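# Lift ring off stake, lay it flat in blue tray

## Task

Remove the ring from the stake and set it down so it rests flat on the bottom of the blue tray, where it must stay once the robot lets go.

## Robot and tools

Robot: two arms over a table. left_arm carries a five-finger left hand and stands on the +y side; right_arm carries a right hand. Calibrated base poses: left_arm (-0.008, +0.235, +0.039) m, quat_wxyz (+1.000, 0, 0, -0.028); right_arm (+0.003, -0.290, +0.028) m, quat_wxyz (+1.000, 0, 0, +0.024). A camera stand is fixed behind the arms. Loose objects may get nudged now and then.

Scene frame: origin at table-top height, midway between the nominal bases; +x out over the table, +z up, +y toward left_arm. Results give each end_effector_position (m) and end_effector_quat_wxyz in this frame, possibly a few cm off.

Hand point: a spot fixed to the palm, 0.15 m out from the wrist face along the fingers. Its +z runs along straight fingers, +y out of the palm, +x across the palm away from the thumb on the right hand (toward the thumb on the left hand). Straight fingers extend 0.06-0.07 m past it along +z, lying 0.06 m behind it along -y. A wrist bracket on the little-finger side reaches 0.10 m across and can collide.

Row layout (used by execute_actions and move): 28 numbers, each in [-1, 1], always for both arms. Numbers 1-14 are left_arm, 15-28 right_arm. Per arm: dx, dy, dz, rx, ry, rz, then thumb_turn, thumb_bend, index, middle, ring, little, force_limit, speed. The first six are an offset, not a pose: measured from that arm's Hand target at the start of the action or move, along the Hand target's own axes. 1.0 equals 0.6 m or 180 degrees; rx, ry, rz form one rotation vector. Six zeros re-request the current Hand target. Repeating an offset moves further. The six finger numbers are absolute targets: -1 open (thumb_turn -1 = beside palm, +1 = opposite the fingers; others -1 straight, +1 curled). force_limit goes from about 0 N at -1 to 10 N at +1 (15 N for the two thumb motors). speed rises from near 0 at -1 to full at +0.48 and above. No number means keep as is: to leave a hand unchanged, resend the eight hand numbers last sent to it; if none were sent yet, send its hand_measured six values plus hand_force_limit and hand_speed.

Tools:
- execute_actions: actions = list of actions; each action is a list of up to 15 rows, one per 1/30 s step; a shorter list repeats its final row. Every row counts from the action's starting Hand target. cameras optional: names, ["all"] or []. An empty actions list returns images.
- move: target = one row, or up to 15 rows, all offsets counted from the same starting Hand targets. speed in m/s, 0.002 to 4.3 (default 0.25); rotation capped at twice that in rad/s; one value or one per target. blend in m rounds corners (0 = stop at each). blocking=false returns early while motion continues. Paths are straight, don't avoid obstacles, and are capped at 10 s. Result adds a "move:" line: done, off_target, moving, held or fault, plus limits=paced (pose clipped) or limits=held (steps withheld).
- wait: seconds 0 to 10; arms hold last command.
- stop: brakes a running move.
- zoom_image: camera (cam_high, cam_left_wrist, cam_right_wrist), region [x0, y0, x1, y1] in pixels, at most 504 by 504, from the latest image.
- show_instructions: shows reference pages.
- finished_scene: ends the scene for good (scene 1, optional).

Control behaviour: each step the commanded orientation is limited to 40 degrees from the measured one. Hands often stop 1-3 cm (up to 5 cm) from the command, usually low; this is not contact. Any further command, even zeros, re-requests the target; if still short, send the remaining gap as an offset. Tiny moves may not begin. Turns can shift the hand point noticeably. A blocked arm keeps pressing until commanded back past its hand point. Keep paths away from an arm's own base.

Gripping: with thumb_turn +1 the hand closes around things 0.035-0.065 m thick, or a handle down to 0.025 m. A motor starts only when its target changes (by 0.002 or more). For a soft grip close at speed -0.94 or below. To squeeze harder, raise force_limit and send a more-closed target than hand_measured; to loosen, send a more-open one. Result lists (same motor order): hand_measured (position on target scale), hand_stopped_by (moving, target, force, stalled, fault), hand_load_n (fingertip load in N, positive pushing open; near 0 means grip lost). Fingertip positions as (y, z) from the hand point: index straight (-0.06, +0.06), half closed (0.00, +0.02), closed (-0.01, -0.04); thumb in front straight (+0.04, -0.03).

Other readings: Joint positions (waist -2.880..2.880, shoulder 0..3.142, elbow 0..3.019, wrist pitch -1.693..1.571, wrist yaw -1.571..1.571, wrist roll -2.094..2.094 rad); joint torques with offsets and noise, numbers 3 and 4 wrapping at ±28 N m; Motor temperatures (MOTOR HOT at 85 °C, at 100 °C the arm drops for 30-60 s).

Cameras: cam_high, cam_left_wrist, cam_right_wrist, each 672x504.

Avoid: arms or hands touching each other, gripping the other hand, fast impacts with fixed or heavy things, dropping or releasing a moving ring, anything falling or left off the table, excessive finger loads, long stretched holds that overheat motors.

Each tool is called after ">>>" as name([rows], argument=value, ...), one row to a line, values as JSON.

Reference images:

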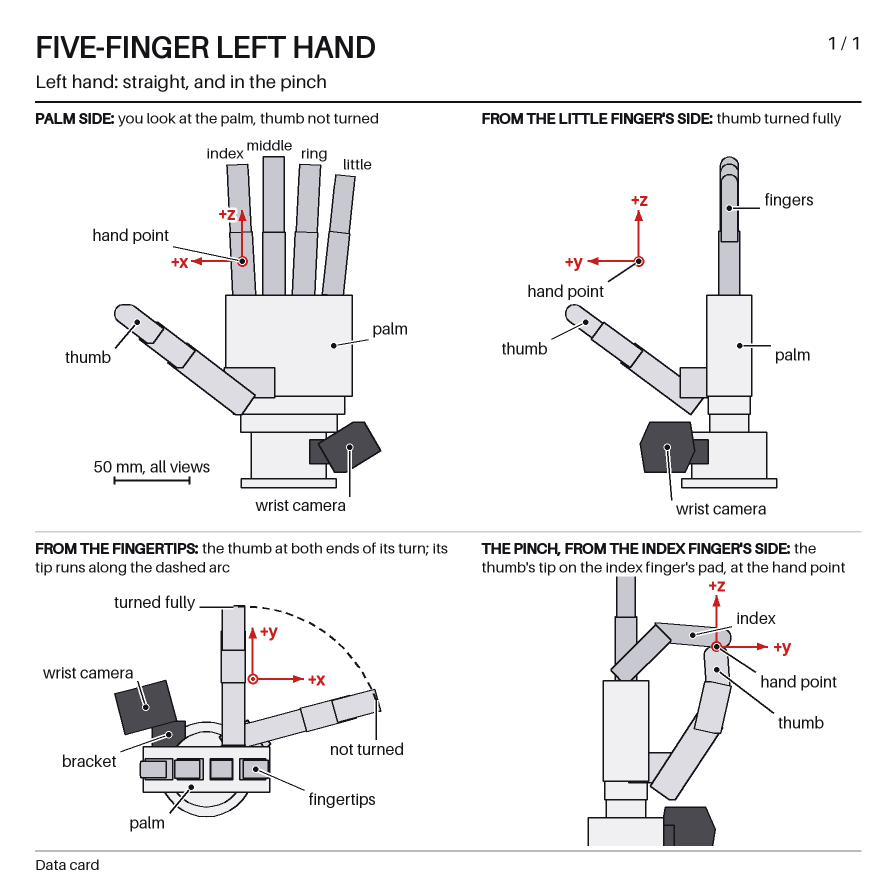

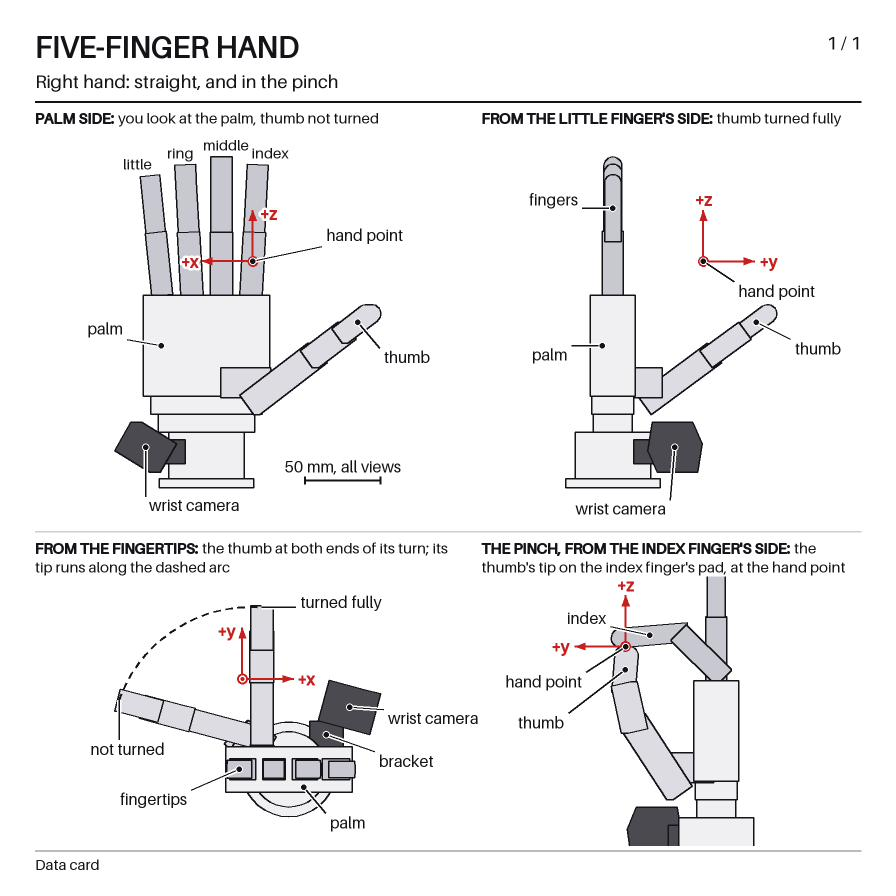

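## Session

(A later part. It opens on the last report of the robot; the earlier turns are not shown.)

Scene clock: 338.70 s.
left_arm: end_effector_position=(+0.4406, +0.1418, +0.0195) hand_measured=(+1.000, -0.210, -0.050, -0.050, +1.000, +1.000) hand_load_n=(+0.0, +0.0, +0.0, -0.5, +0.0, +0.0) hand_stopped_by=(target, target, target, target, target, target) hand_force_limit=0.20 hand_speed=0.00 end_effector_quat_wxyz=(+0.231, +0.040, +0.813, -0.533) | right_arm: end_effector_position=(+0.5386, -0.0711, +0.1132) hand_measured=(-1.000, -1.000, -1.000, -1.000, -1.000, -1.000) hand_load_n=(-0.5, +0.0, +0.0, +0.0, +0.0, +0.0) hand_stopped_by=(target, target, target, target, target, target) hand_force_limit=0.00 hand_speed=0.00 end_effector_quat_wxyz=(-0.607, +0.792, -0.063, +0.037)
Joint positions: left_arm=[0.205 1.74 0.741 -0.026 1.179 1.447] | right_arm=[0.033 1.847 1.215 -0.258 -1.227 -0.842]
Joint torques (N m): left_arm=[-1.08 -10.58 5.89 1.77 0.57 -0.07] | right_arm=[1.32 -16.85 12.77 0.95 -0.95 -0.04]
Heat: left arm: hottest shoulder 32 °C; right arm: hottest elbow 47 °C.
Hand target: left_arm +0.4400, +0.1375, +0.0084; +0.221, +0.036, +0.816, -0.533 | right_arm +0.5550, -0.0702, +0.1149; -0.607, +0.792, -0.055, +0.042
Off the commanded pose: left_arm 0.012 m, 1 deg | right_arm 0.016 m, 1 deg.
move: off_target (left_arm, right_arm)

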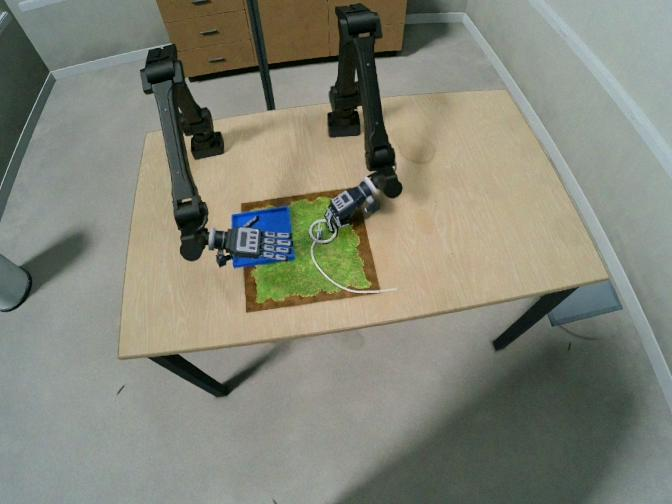

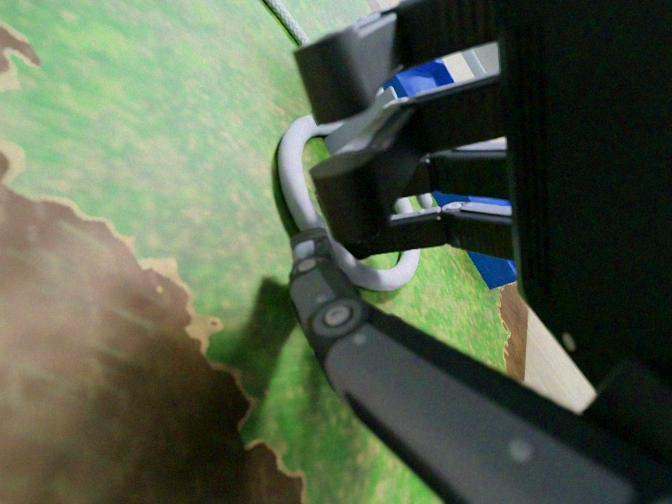

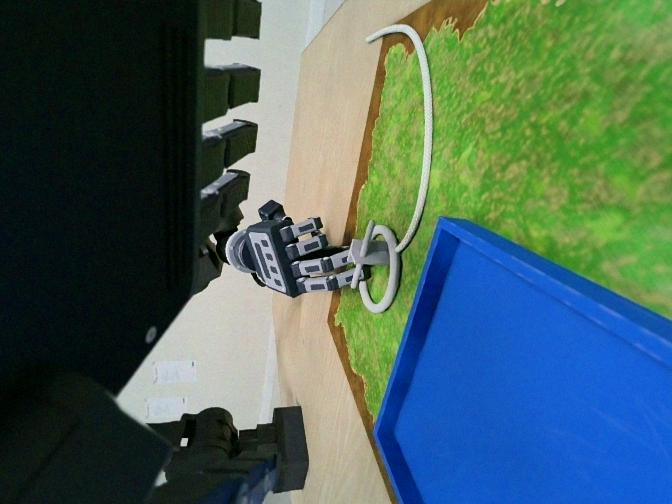

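>>> move([
  [0.006,-0.0375,-0.0213,0,0,0,1,-0.21,-0.05,-0.05,1,1,0.2,0,0,0,0,0,0,0,-1,-1,-1,-1,-1,-1,0,0],
  [0.022,-0.0033,-0.0078,0,0,0,1,-0.21,-0.05,-0.05,1,1,0.2,0,0,0,0,0,0,0,-1,-1,-1,-1,-1,-1,0,0],
], speed=0.1, cameras=["cam_left_wrist","cam_high","cam_right_wrist"])

>>> zoom_image(camera="cam_left_wrist", region=[210, 90, 400, 310])

>>> zoom_image(camera="cam_high", region=[305, 215, 345, 245])

>>> zoom_image(camera="cam_right_wrist", region=[330, 200, 420, 310])

Scene clock: 341.20 s.
left_arm: end_effector_position=(+0.4344, +0.1406, +0.0224) hand_measured=(+1.000, -0.210, -0.050, -0.050, +1.000, +1.000) hand_load_n=(+0.0, +0.0, +1.5, +0.0, +0.0, +0.0) hand_stopped_by=(target, target, target, target, target, target) hand_force_limit=0.20 hand_speed=0.00 end_effector_quat_wxyz=(+0.233, +0.042, +0.812, -0.533) | right_arm: end_effector_position=(+0.5386, -0.0711, +0.1132) hand_measured=(-1.000, -1.000, -1.000, -1.000, -1.000, -1.000) hand_load_n=(+0.0, -0.5, +0.0, +0.0, -0.5, +0.0) hand_stopped_by=(target, target, target, target, target, target) hand_force_limit=0.00 hand_speed=0.00 end_effector_quat_wxyz=(-0.607, +0.792, -0.063, +0.037)
Joint positions: left_arm=[0.205 1.721 0.72 -0.018 1.182 1.447] | right_arm=[0.033 1.847 1.215 -0.258 -1.227 -0.842]
Joint torques (N m): left_arm=[-0.56 -10.23 4.37 1.66 0.6 0.09] | right_arm=[0.97 -17.32 12.6 1.06 -0.96 -0.1]
Heat: left arm: hottest shoulder 32 °C; right arm: hottest elbow 47 °C.
Hand target: left_arm +0.4260, +0.1386, +0.0064; +0.221, +0.036, +0.816, -0.533 | right_arm +0.5550, -0.0702, +0.1149; -0.607, +0.792, -0.055, +0.042
Off the commanded pose: left_arm 0.018 m, 2 deg | right_arm 0.016 m, 1 deg.
move: off_target (left_arm, right_arm)

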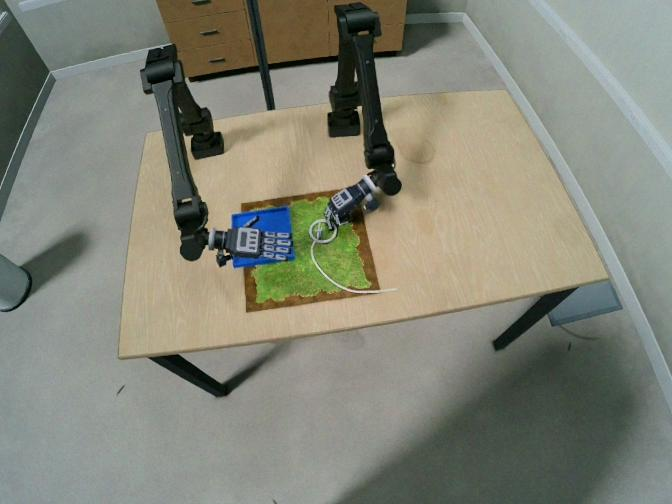

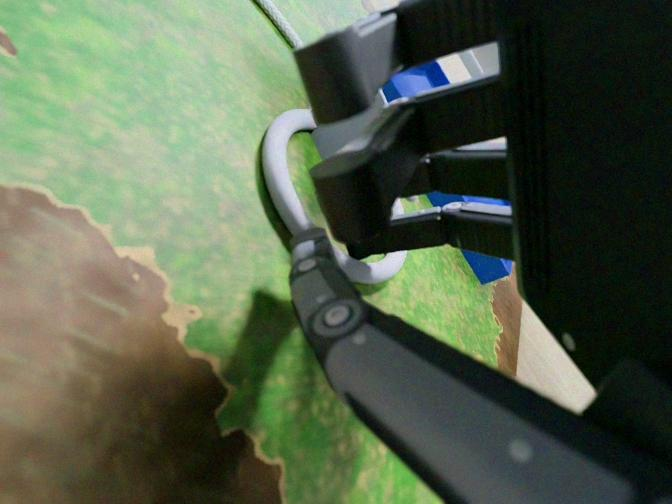

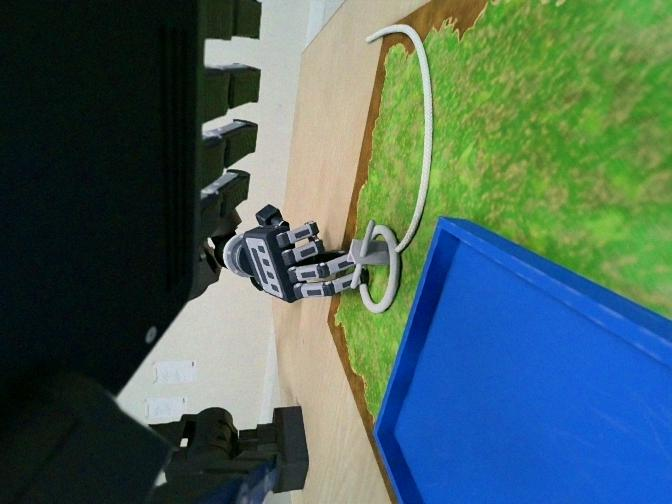

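Scaled by 2.291 from the camera's 672x504 image, which has a finer 960x720 frame.

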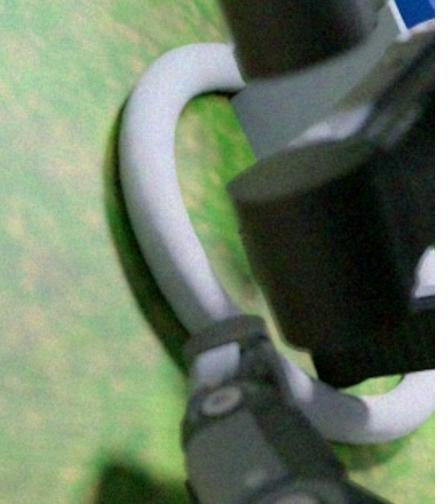

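Scaled by 12.600 from the camera's 672x504 image, which has a finer 960x720 frame.

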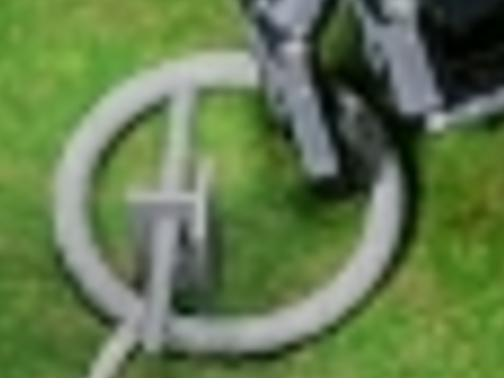

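Scaled by 4.582 from the camera's 672x504 image, which has a finer 960x720 frame.

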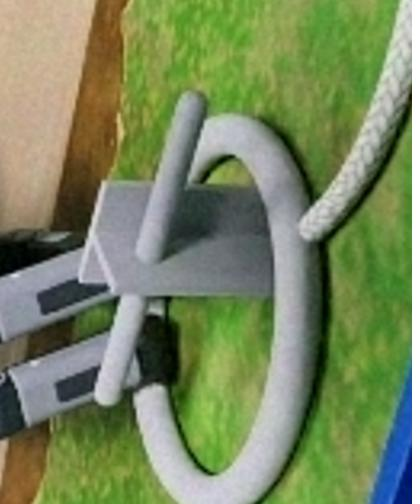

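>>> move([
  [-0.0243,-0.0152,-0.0025,0,0,0,1,-0.21,-0.05,-0.05,1,1,0.2,0,0,0,0,0,0,0,-1,-1,-1,-1,-1,-1,0,0],
  [-0.0097,0.0162,0.0098,0,0,0,1,-0.21,-0.05,-0.05,1,1,0.2,0,0,0,0,0,0,0,-1,-1,-1,-1,-1,-1,0,0],
], speed=0.1, cameras=["cam_left_wrist","cam_high","cam_right_wrist"])

>>> zoom_image(camera="cam_left_wrist", region=[210, 90, 400, 310])

>>> zoom_image(camera="cam_high", region=[305, 215, 345, 245])

>>> zoom_image(camera="cam_right_wrist", region=[330, 200, 420, 310])

Scene clock: 343.80 s.
left_arm: end_effector_position=(+0.4361, +0.1393, +0.0176) hand_measured=(+1.000, -0.210, -0.050, -0.050, +1.000, +1.000) hand_load_n=(+0.0, +0.0, +0.0, +0.0, +0.0, +0.0) hand_stopped_by=(target, target, target, target, target, target) hand_force_limit=0.20 hand_speed=0.00 end_effector_quat_wxyz=(+0.233, +0.045, +0.809, -0.537) | right_arm: end_effector_position=(+0.5386, -0.0711, +0.1132) hand_measured=(-1.000, -1.000, -1.000, -1.000, -1.000, -1.000) hand_load_n=(+0.0, +0.0, +0.0, +0.0, +0.0, +0.0) hand_stopped_by=(target, target, target, target, target, target) hand_force_limit=0.00 hand_speed=0.00 end_effector_quat_wxyz=(-0.607, +0.792, -0.063, +0.037)
Joint positions: left_arm=[0.205 1.743 0.724 0.002 1.193 1.447] | right_arm=[0.033 1.847 1.215 -0.258 -1.227 -0.842]
Joint torques (N m): left_arm=[-0.67 -9.05 5.9 1.69 0.02 0.02] | right_arm=[1.08 -16.73 12.72 1.14 -0.92 -0.08]
Heat: left arm: hottest shoulder 32 °C; right arm: hottest elbow 47 °C.
Hand target: left_arm +0.4360, +0.1384, -0.0015; +0.221, +0.036, +0.816, -0.533 | right_arm +0.5550, -0.0702, +0.1149; -0.607, +0.792, -0.055, +0.042
Off the commanded pose: left_arm 0.019 m, 2 deg | right_arm 0.016 m, 1 deg.
move: off_target (left_arm, right_arm)

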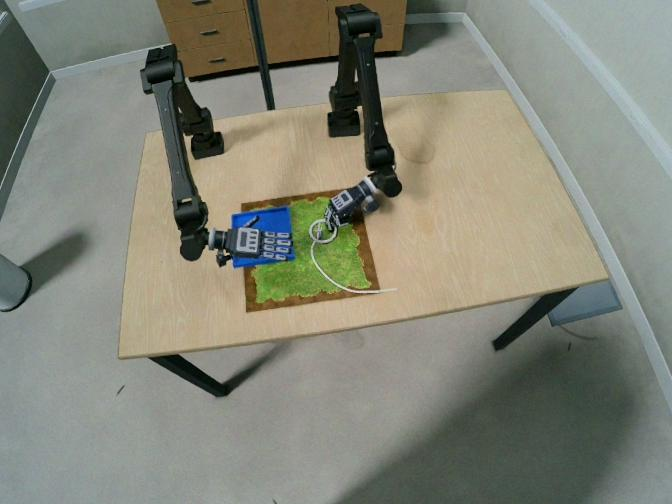

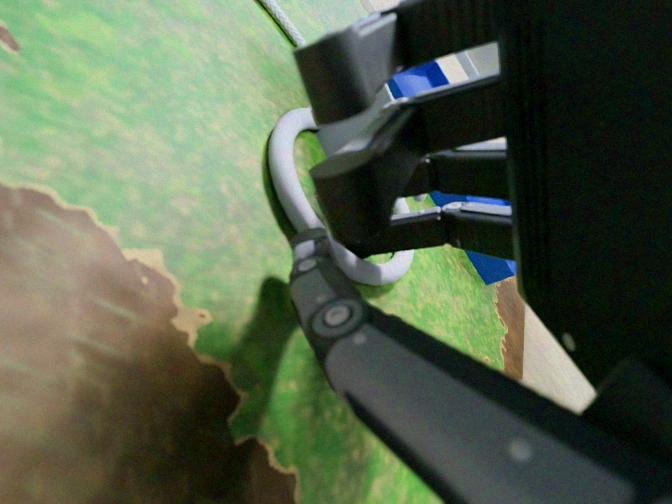

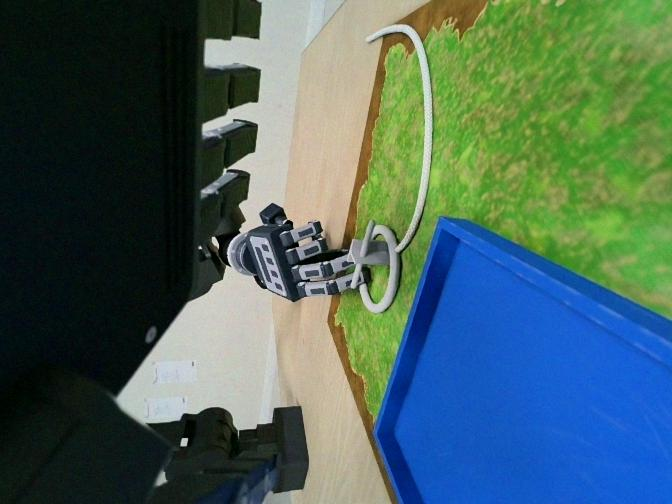

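Scaled by 2.291 from the camera's 672x504 image, which has a finer 960x720 frame.

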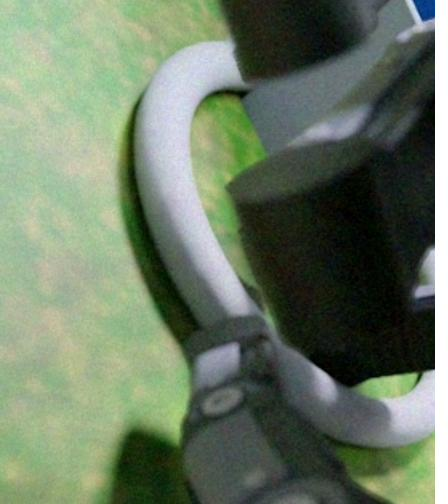

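Scaled by 12.600 from the camera's 672x504 image, which has a finer 960x720 frame.

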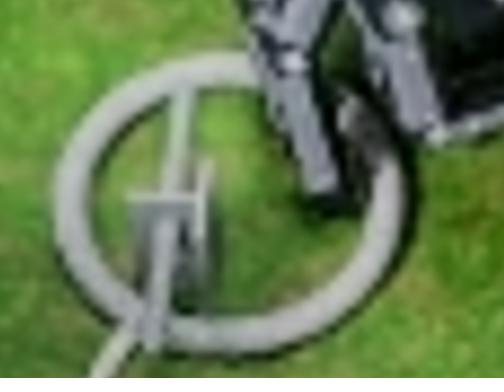

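Scaled by 4.582 from the camera's 672x504 image, which has a finer 960x720 frame.

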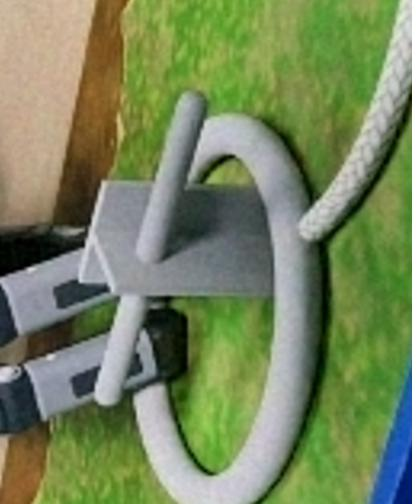

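>>> move([
  [0,-0.0171,-0.0067,0,0,0,1,-0.32,-0.05,-0.05,1,1,0.2,-0.3,0,0,0,0,0,0,-1,-1,-1,-1,-1,-1,0,0],
], speed=0.1, cameras=["cam_left_wrist"])

>>> zoom_image(camera="cam_left_wrist", region=[210, 90, 400, 310])

Scene clock: 345.07 s.
left_arm: end_effector_position=(+0.4361, +0.1393, +0.0177) hand_measured=(+1.000, -0.320, -0.050, -0.050, +1.000, +1.000) hand_load_n=(+0.0, +0.0, +0.0, +0.0, +0.0, +0.0) hand_stopped_by=(target, target, target, target, target, target) hand_force_limit=0.20 hand_speed=-0.30 end_effector_quat_wxyz=(+0.233, +0.044, +0.809, -0.538) | right_arm: end_effector_position=(+0.5386, -0.0711, +0.1132) hand_measured=(-1.000, -1.000, -1.000, -1.000, -1.000, -1.000) hand_load_n=(+0.0, +0.0, +0.0, +0.0, +0.0, +0.0) hand_stopped_by=(target, target, target, target, target, target) hand_force_limit=0.00 hand_speed=0.00 end_effector_quat_wxyz=(-0.607, +0.792, -0.063, +0.037)
Joint positions: left_arm=[0.205 1.742 0.724 0.001 1.193 1.447] | right_arm=[0.033 1.847 1.215 -0.258 -1.227 -0.842]
Joint torques (N m): left_arm=[-0.73 -11.75 5.16 0.77 -0.01 0] | right_arm=[1.9 -16.26 12.62 1.16 -0.95 0]
Heat: left arm: hottest shoulder 32 °C; right arm: hottest elbow 47 °C.
Hand target: left_arm +0.4318, +0.1376, +0.0086; +0.221, +0.036, +0.816, -0.533 | right_arm +0.5550, -0.0702, +0.1149; -0.607, +0.792, -0.055, +0.042
Off the commanded pose: left_arm 0.010 m, 2 deg | right_arm 0.016 m, 1 deg.
move: off_target (right_arm)
Images, in order (width x height): cam_left_wrist 672x504.

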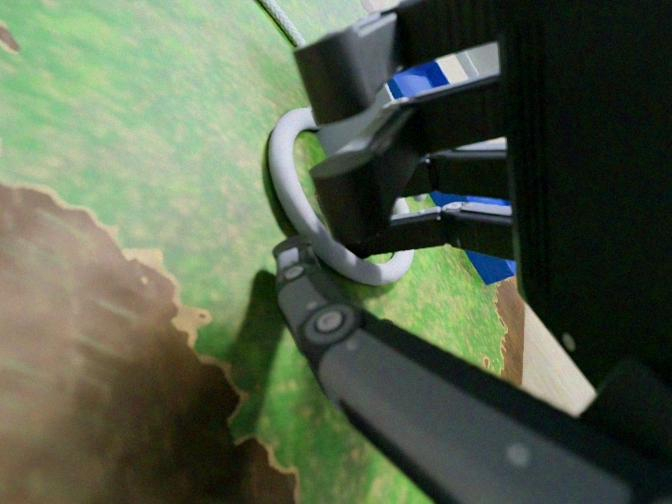

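Scaled by 2.291 from the camera's 672x504 image, which has a finer 960x720 frame.

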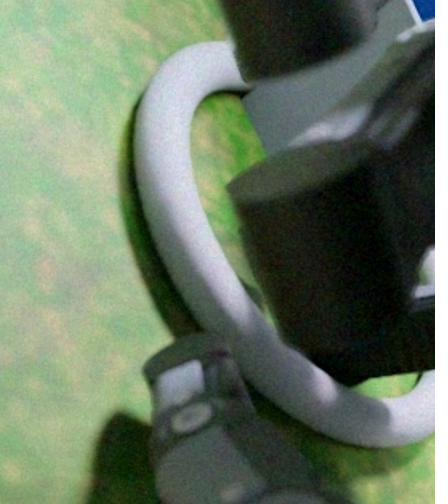

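>>> move([
  [0,0,0,0,0,0,1,-0.32,0.45,0.45,1,1,-0.3,-0.94,0,0,0,0,0,0,-1,-1,-1,-1,-1,-1,0,0],
], speed=0.1, cameras=["cam_left_wrist","cam_high","cam_right_wrist"])

>>> zoom_image(camera="cam_left_wrist", region=[210, 90, 400, 310])

>>> zoom_image(camera="cam_high", region=[305, 215, 345, 245])

>>> zoom_image(camera="cam_right_wrist", region=[330, 200, 420, 310])

Scene clock: 347.27 s.
left_arm: end_effector_position=(+0.4358, +0.1375, +0.0179) hand_measured=(+1.000, -0.320, -0.022, +0.158, +1.000, +1.000) hand_load_n=(+0.5, +0.0, -1.0, +2.5, +0.0, +0.0) hand_stopped_by=(target, target, force, force, target, target) hand_force_limit=-0.30 hand_speed=-0.94 end_effector_quat_wxyz=(+0.232, +0.046, +0.809, -0.538) | right_arm: end_effector_position=(+0.5386, -0.0711, +0.1132) hand_measured=(-1.000, -1.000, -1.000, -1.000, -1.000, -1.000) hand_load_n=(+0.0, +0.0, -0.5, +0.0, +0.0, +0.0) hand_stopped_by=(target, target, target, target, target, target) hand_force_limit=0.00 hand_speed=0.00 end_effector_quat_wxyz=(-0.607, +0.792, -0.063, +0.037)
Joint positions: left_arm=[0.2 1.741 0.724 0.001 1.192 1.447] | right_arm=[0.033 1.847 1.215 -0.258 -1.227 -0.842]
Joint torques (N m): left_arm=[-0.62 -11.69 5.15 0.73 0.03 -0.02] | right_arm=[1.55 -16.56 12.74 1.17 -0.94 -0.08]
Heat: left arm: hottest shoulder 32 °C; right arm: hottest elbow 47 °C.
Hand target: left_arm +0.4318, +0.1377, +0.0086; +0.221, +0.036, +0.816, -0.533 | right_arm +0.5550, -0.0702, +0.1149; -0.607, +0.792, -0.055, +0.042
Off the commanded pose: left_arm 0.010 m, 2 deg | right_arm 0.016 m, 1 deg.
move: off_target (right_arm)

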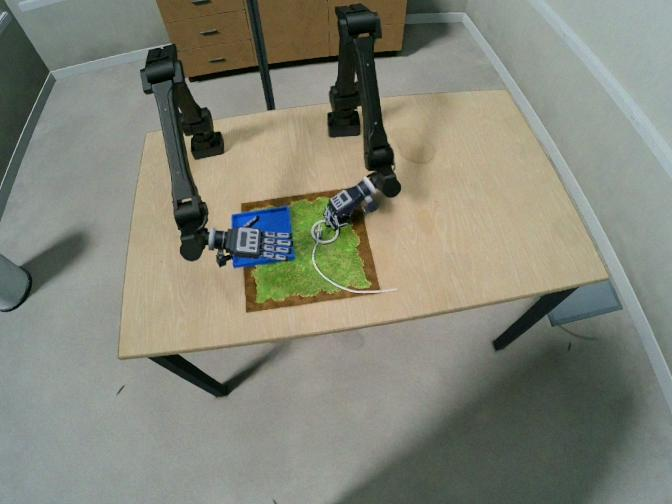

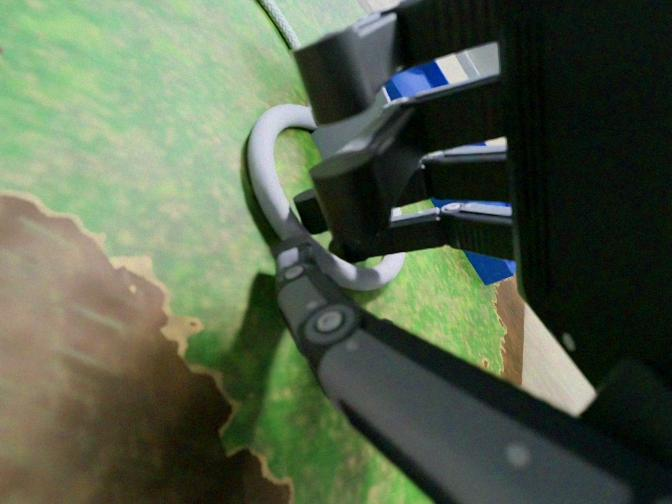

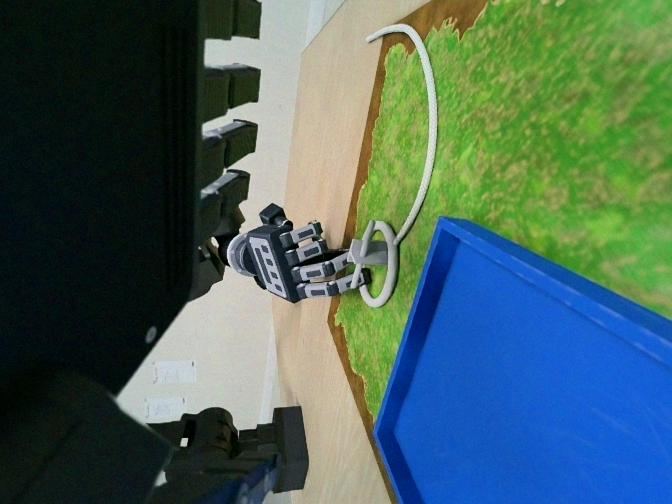

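Scaled by 2.291 from the camera's 672x504 image, which has a finer 960x720 frame.

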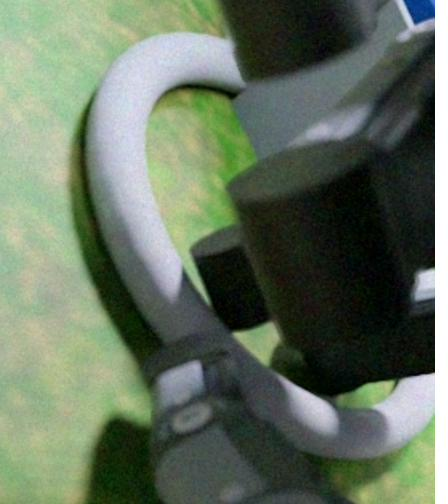

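Scaled by 12.600 from the camera's 672x504 image, which has a finer 960x720 frame.

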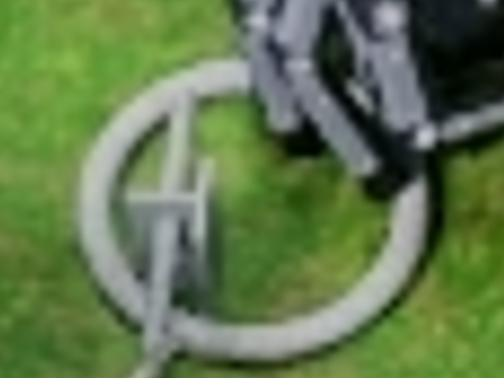

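Scaled by 4.582 from the camera's 672x504 image, which has a finer 960x720 frame.

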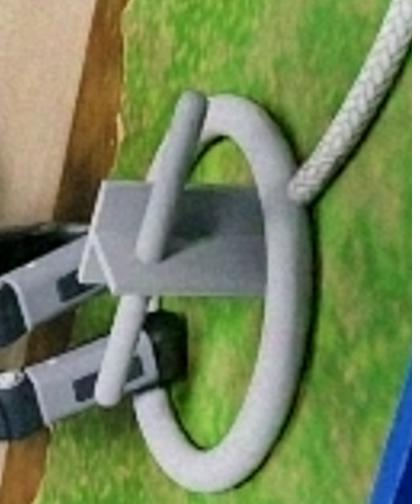

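>>> move([
  [-0.0053,-0.0114,-0.0045,0,0,0,1,-0.32,0.45,0.45,1,1,-0.3,-0.94,0,0,0,0,0,0,-1,-1,-1,-1,-1,-1,0,0],
  [-0.0053,-0.0114,-0.0045,0,0,0,1,-0.32,0.47,0.46,1,1,-0.1,-0.94,0,0,0,0,0,0,-1,-1,-1,-1,-1,-1,0,0],
], speed=0.1, cameras=["cam_left_wrist","cam_high","cam_right_wrist"])

>>> zoom_image(camera="cam_left_wrist", region=[210, 90, 400, 310])

>>> zoom_image(camera="cam_high", region=[305, 215, 345, 245])

>>> zoom_image(camera="cam_right_wrist", region=[330, 200, 420, 310])

Scene clock: 350.93 s.
left_arm: end_effector_position=(+0.4341, +0.1357, +0.0216) hand_measured=(+1.000, -0.320, +0.060, +0.308, +1.000, +1.000) hand_load_n=(+0.0, +1.0, +5.5, +6.0, +0.0, +0.0) hand_stopped_by=(target, target, force, force, target, target) hand_force_limit=-0.10 hand_speed=-0.94 end_effector_quat_wxyz=(+0.229, +0.046, +0.811, -0.537) | right_arm: end_effector_position=(+0.5386, -0.0711, +0.1132) hand_measured=(-1.000, -1.000, -1.000, -1.000, -1.000, -1.000) hand_load_n=(-0.5, +0.0, +0.0, +0.0, +0.0, +0.0) hand_stopped_by=(target, target, target, target, target, target) hand_force_limit=0.00 hand_speed=0.00 end_effector_quat_wxyz=(-0.607, +0.792, -0.063, +0.037)
Joint positions: left_arm=[0.195 1.727 0.724 -0.018 1.188 1.447] | right_arm=[0.033 1.847 1.215 -0.258 -1.227 -0.842]
Joint torques (N m): left_arm=[0.09 -12.22 5.49 0.55 0.24 -0.01] | right_arm=[1.14 -17.32 12.57 1.06 -0.93 -0.04]
Heat: left arm: hottest shoulder 32 °C; right arm: hottest elbow 47 °C.
Hand target: left_arm +0.4318, +0.1377, +0.0167; +0.221, +0.036, +0.816, -0.533 | right_arm +0.5550, -0.0702, +0.1149; -0.607, +0.792, -0.055, +0.042
Off the commanded pose: left_arm 0.006 m, 2 deg | right_arm 0.016 m, 1 deg.
move: off_target (right_arm)

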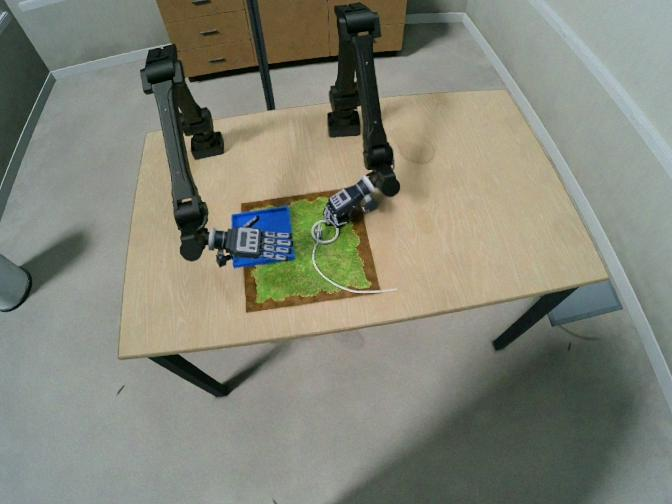

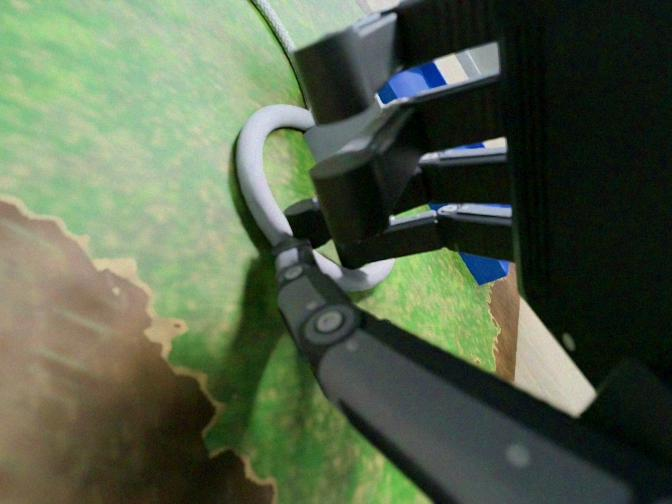

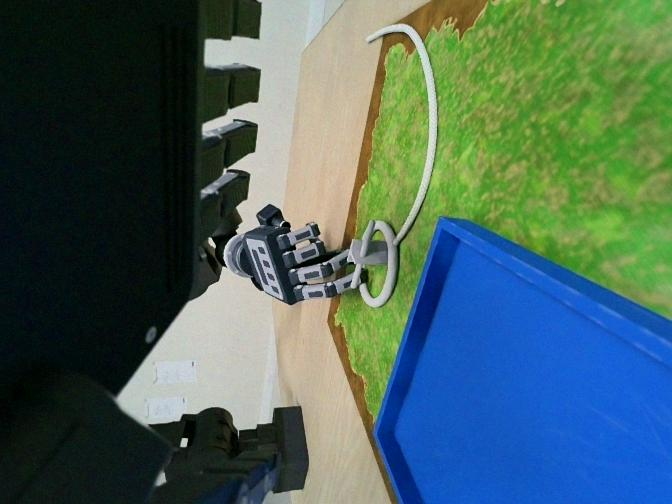

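Scaled by 2.291 from the camera's 672x504 image, which has a finer 960x720 frame.

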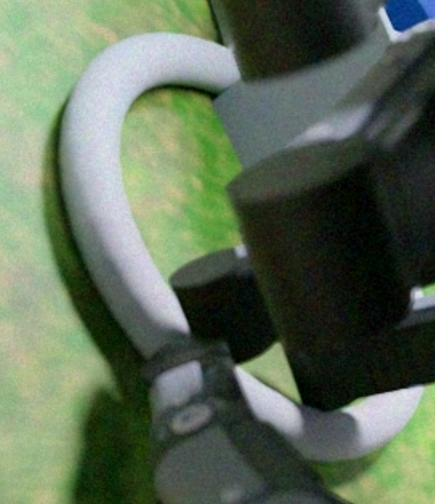

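Scaled by 12.600 from the camera's 672x504 image, which has a finer 960x720 frame.

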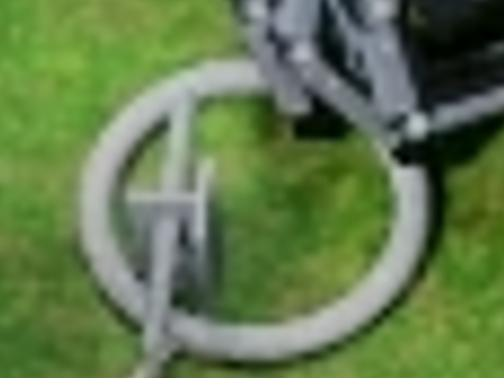

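Scaled by 4.582 from the camera's 672x504 image, which has a finer 960x720 frame.

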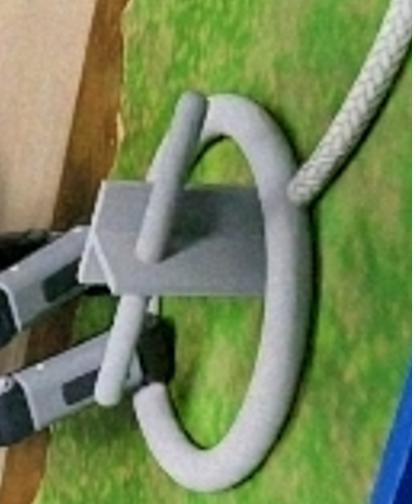

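>>> move([
  [0,0,0,0,0,0,1,-0.32,-0.1,-0.1,1,1,0.2,0,0,0,0,0,0,0,-1,-1,-1,-1,-1,-1,0,0],
  [-0.02,-0.0427,-0.0168,0,0,0,1,-0.32,-0.1,-0.1,1,1,0.2,0,0,0,0,0,0,0,-1,-1,-1,-1,-1,-1,0,0],
  [-0.0362,-0.0033,-0.098,0,0,-0.05,1,-0.32,0.15,0.15,1,1,0.2,0,0,0,0,0,0,0,-1,-1,-1,-1,-1,-1,0,0],
], speed=0.15, cameras=["cam_left_wrist","cam_high","cam_right_wrist"])

>>> zoom_image(camera="cam_left_wrist", region=[210, 90, 400, 310])

>>> zoom_image(camera="cam_right_wrist", region=[280, 180, 420, 310])

Scene clock: 357.47 s.
left_arm: end_effector_position=(+0.4193, +0.1858, +0.0479) hand_measured=(+1.000, -0.320, +0.150, +0.150, +1.000, +1.000) hand_load_n=(+0.0, +0.0, +0.0, +0.0, +0.0, +0.0) hand_stopped_by=(target, target, target, target, target, target) hand_force_limit=0.20 hand_speed=0.00 end_effector_quat_wxyz=(+0.173, -0.030, +0.817, -0.550) | right_arm: end_effector_position=(+0.5386, -0.0711, +0.1132) hand_measured=(-1.000, -1.000, -1.000, -1.000, -1.000, -1.000) hand_load_n=(-0.5, +0.0, +0.0, +0.0, +0.0, +0.0) hand_stopped_by=(target, target, target, target, target, target) hand_force_limit=0.00 hand_speed=0.00 end_effector_quat_wxyz=(-0.607, +0.792, -0.063, +0.037)
Joint positions: left_arm=[0.327 1.696 0.839 -0.516 1.221 1.628] | right_arm=[0.033 1.847 1.215 -0.258 -1.227 -0.842]
Joint torques (N m): left_arm=[0.56 -10.81 8.65 0.4 1.1 0.13] | right_arm=[1.44 -16.44 12.63 1.16 -0.97 -0.08]
Heat: left arm: hottest shoulder 32 °C; right arm: hottest elbow 47 °C.
Hand target: left_arm +0.4318, +0.1928, +0.0466; +0.178, -0.028, +0.816, -0.548 | right_arm +0.5550, -0.0702, +0.1149; -0.607, +0.792, -0.055, +0.042
Off the commanded pose: left_arm 0.014 m, 1 deg | right_arm 0.016 m, 1 deg.
move: off_target (left_arm, right_arm); target 3's new numbers were sent with left_arm's hand 0.014 m and 1 deg from that target

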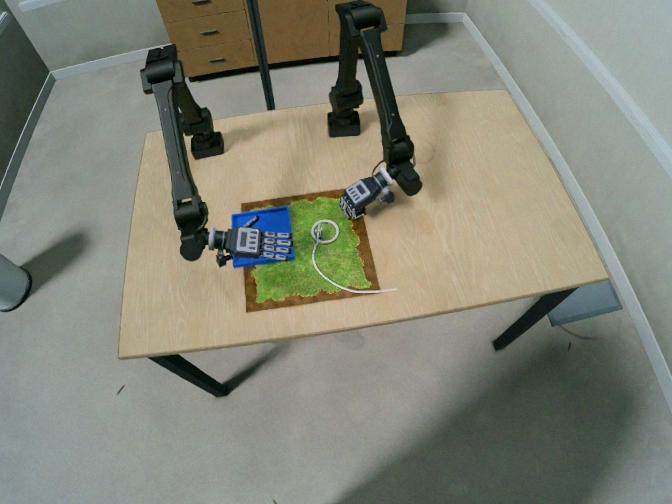

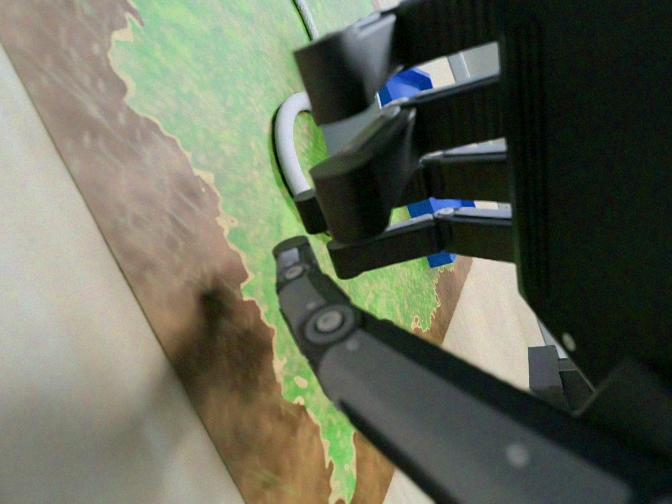

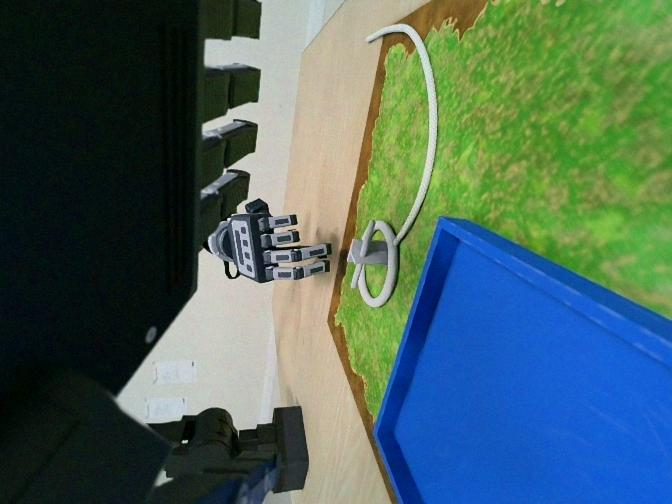

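Scaled by 2.291 from the camera's 672x504 image, which has a finer 960x720 frame.

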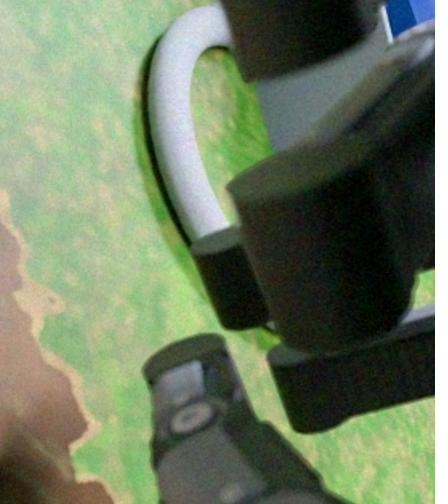

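Scaled by 3.600 from the camera's 672x504 image, which has a finer 960x720 frame.

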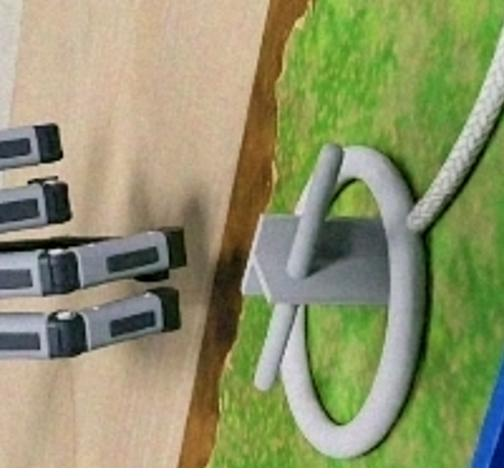

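>>> move([
  [0.029,-0.018,0.0833,0,0,0,1,-0.27,0.05,0.05,1,1,0.2,0,0,0,0,0,0,0,-1,-1,-1,-1,-1,-1,0,0],
], speed=0.12, cameras=["cam_left_wrist","cam_high","cam_right_wrist"])

>>> zoom_image(camera="cam_high", region=[305, 215, 345, 245])

Scene clock: 363.67 s.
left_arm: end_effector_position=(+0.4351, +0.1443, +0.0406) hand_measured=(+1.000, -0.270, +0.050, +0.050, +1.000, +1.000) hand_load_n=(+0.0, +0.0, +0.0, +0.0, +0.0, +0.0) hand_stopped_by=(target, target, target, target, target, target) hand_force_limit=0.20 hand_speed=0.00 end_effector_quat_wxyz=(+0.186, -0.024, +0.815, -0.548) | right_arm: end_effector_position=(+0.5386, -0.0711, +0.1132) hand_measured=(-1.000, -1.000, -1.000, -1.000, -1.000, -1.000) hand_load_n=(-0.5, +0.0, +0.0, +0.0, +0.0, +0.0) hand_stopped_by=(target, target, target, target, target, target) hand_force_limit=0.00 hand_speed=0.00 end_effector_quat_wxyz=(-0.607, +0.792, -0.063, +0.037)
Joint positions: left_arm=[0.218 1.696 0.775 -0.144 1.183 1.329] | right_arm=[0.033 1.847 1.215 -0.258 -1.227 -0.842]
Joint torques (N m): left_arm=[-0.79 -12.34 5.01 1.68 0.8 -0.08] | right_arm=[0.85 -16.56 12.42 0.95 -0.88 -0.08]
Heat: left arm: hottest shoulder 32 °C; right arm: hottest elbow 47 °C.
Hand target: left_arm +0.4300, +0.1400, +0.0353; +0.178, -0.028, +0.816, -0.549 | right_arm +0.5550, -0.0702, +0.1149; -0.607, +0.792, -0.055, +0.042
Off the commanded pose: left_arm 0.009 m, 1 deg | right_arm 0.016 m, 1 deg.
move: off_target (right_arm)

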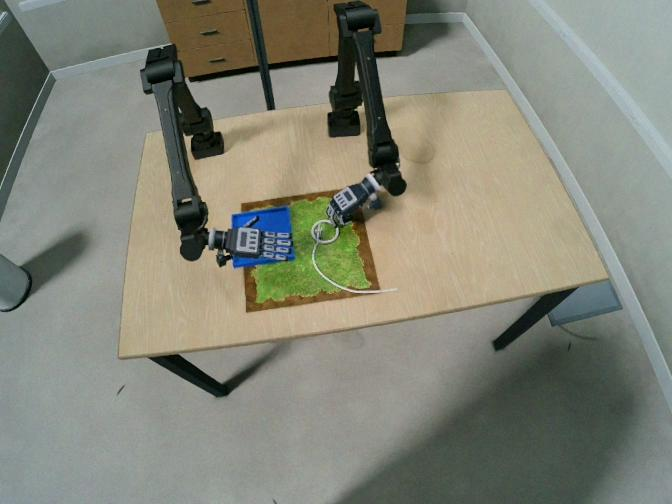

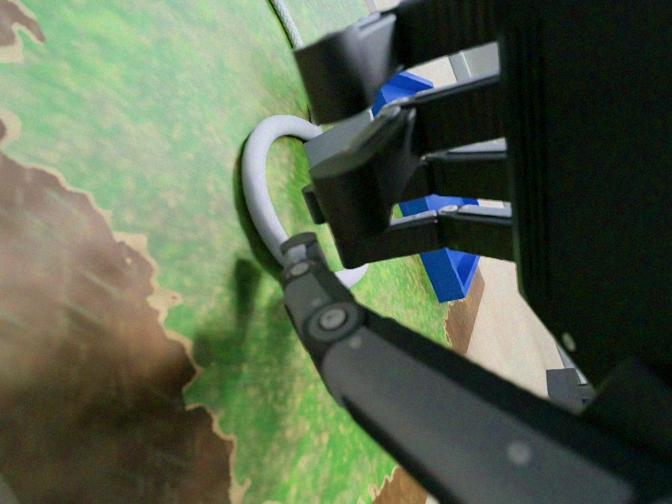

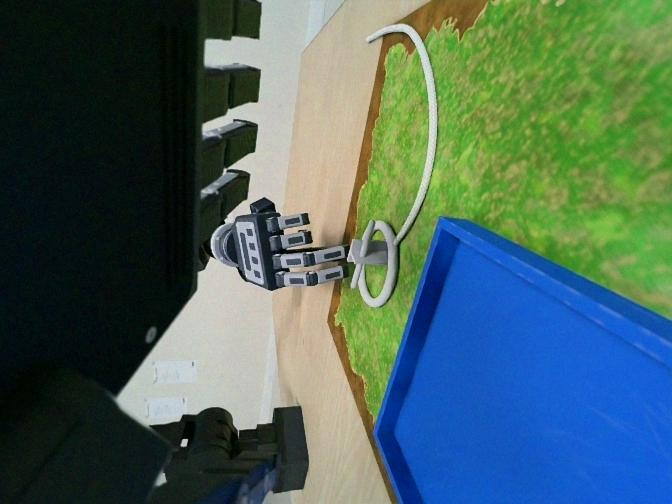

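Scaled by 12.600 from the camera's 672x504 image, which has a finer 960x720 frame.

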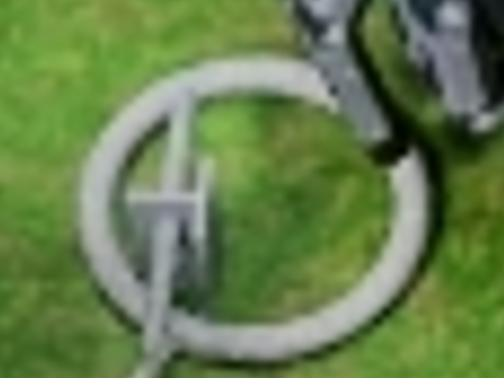

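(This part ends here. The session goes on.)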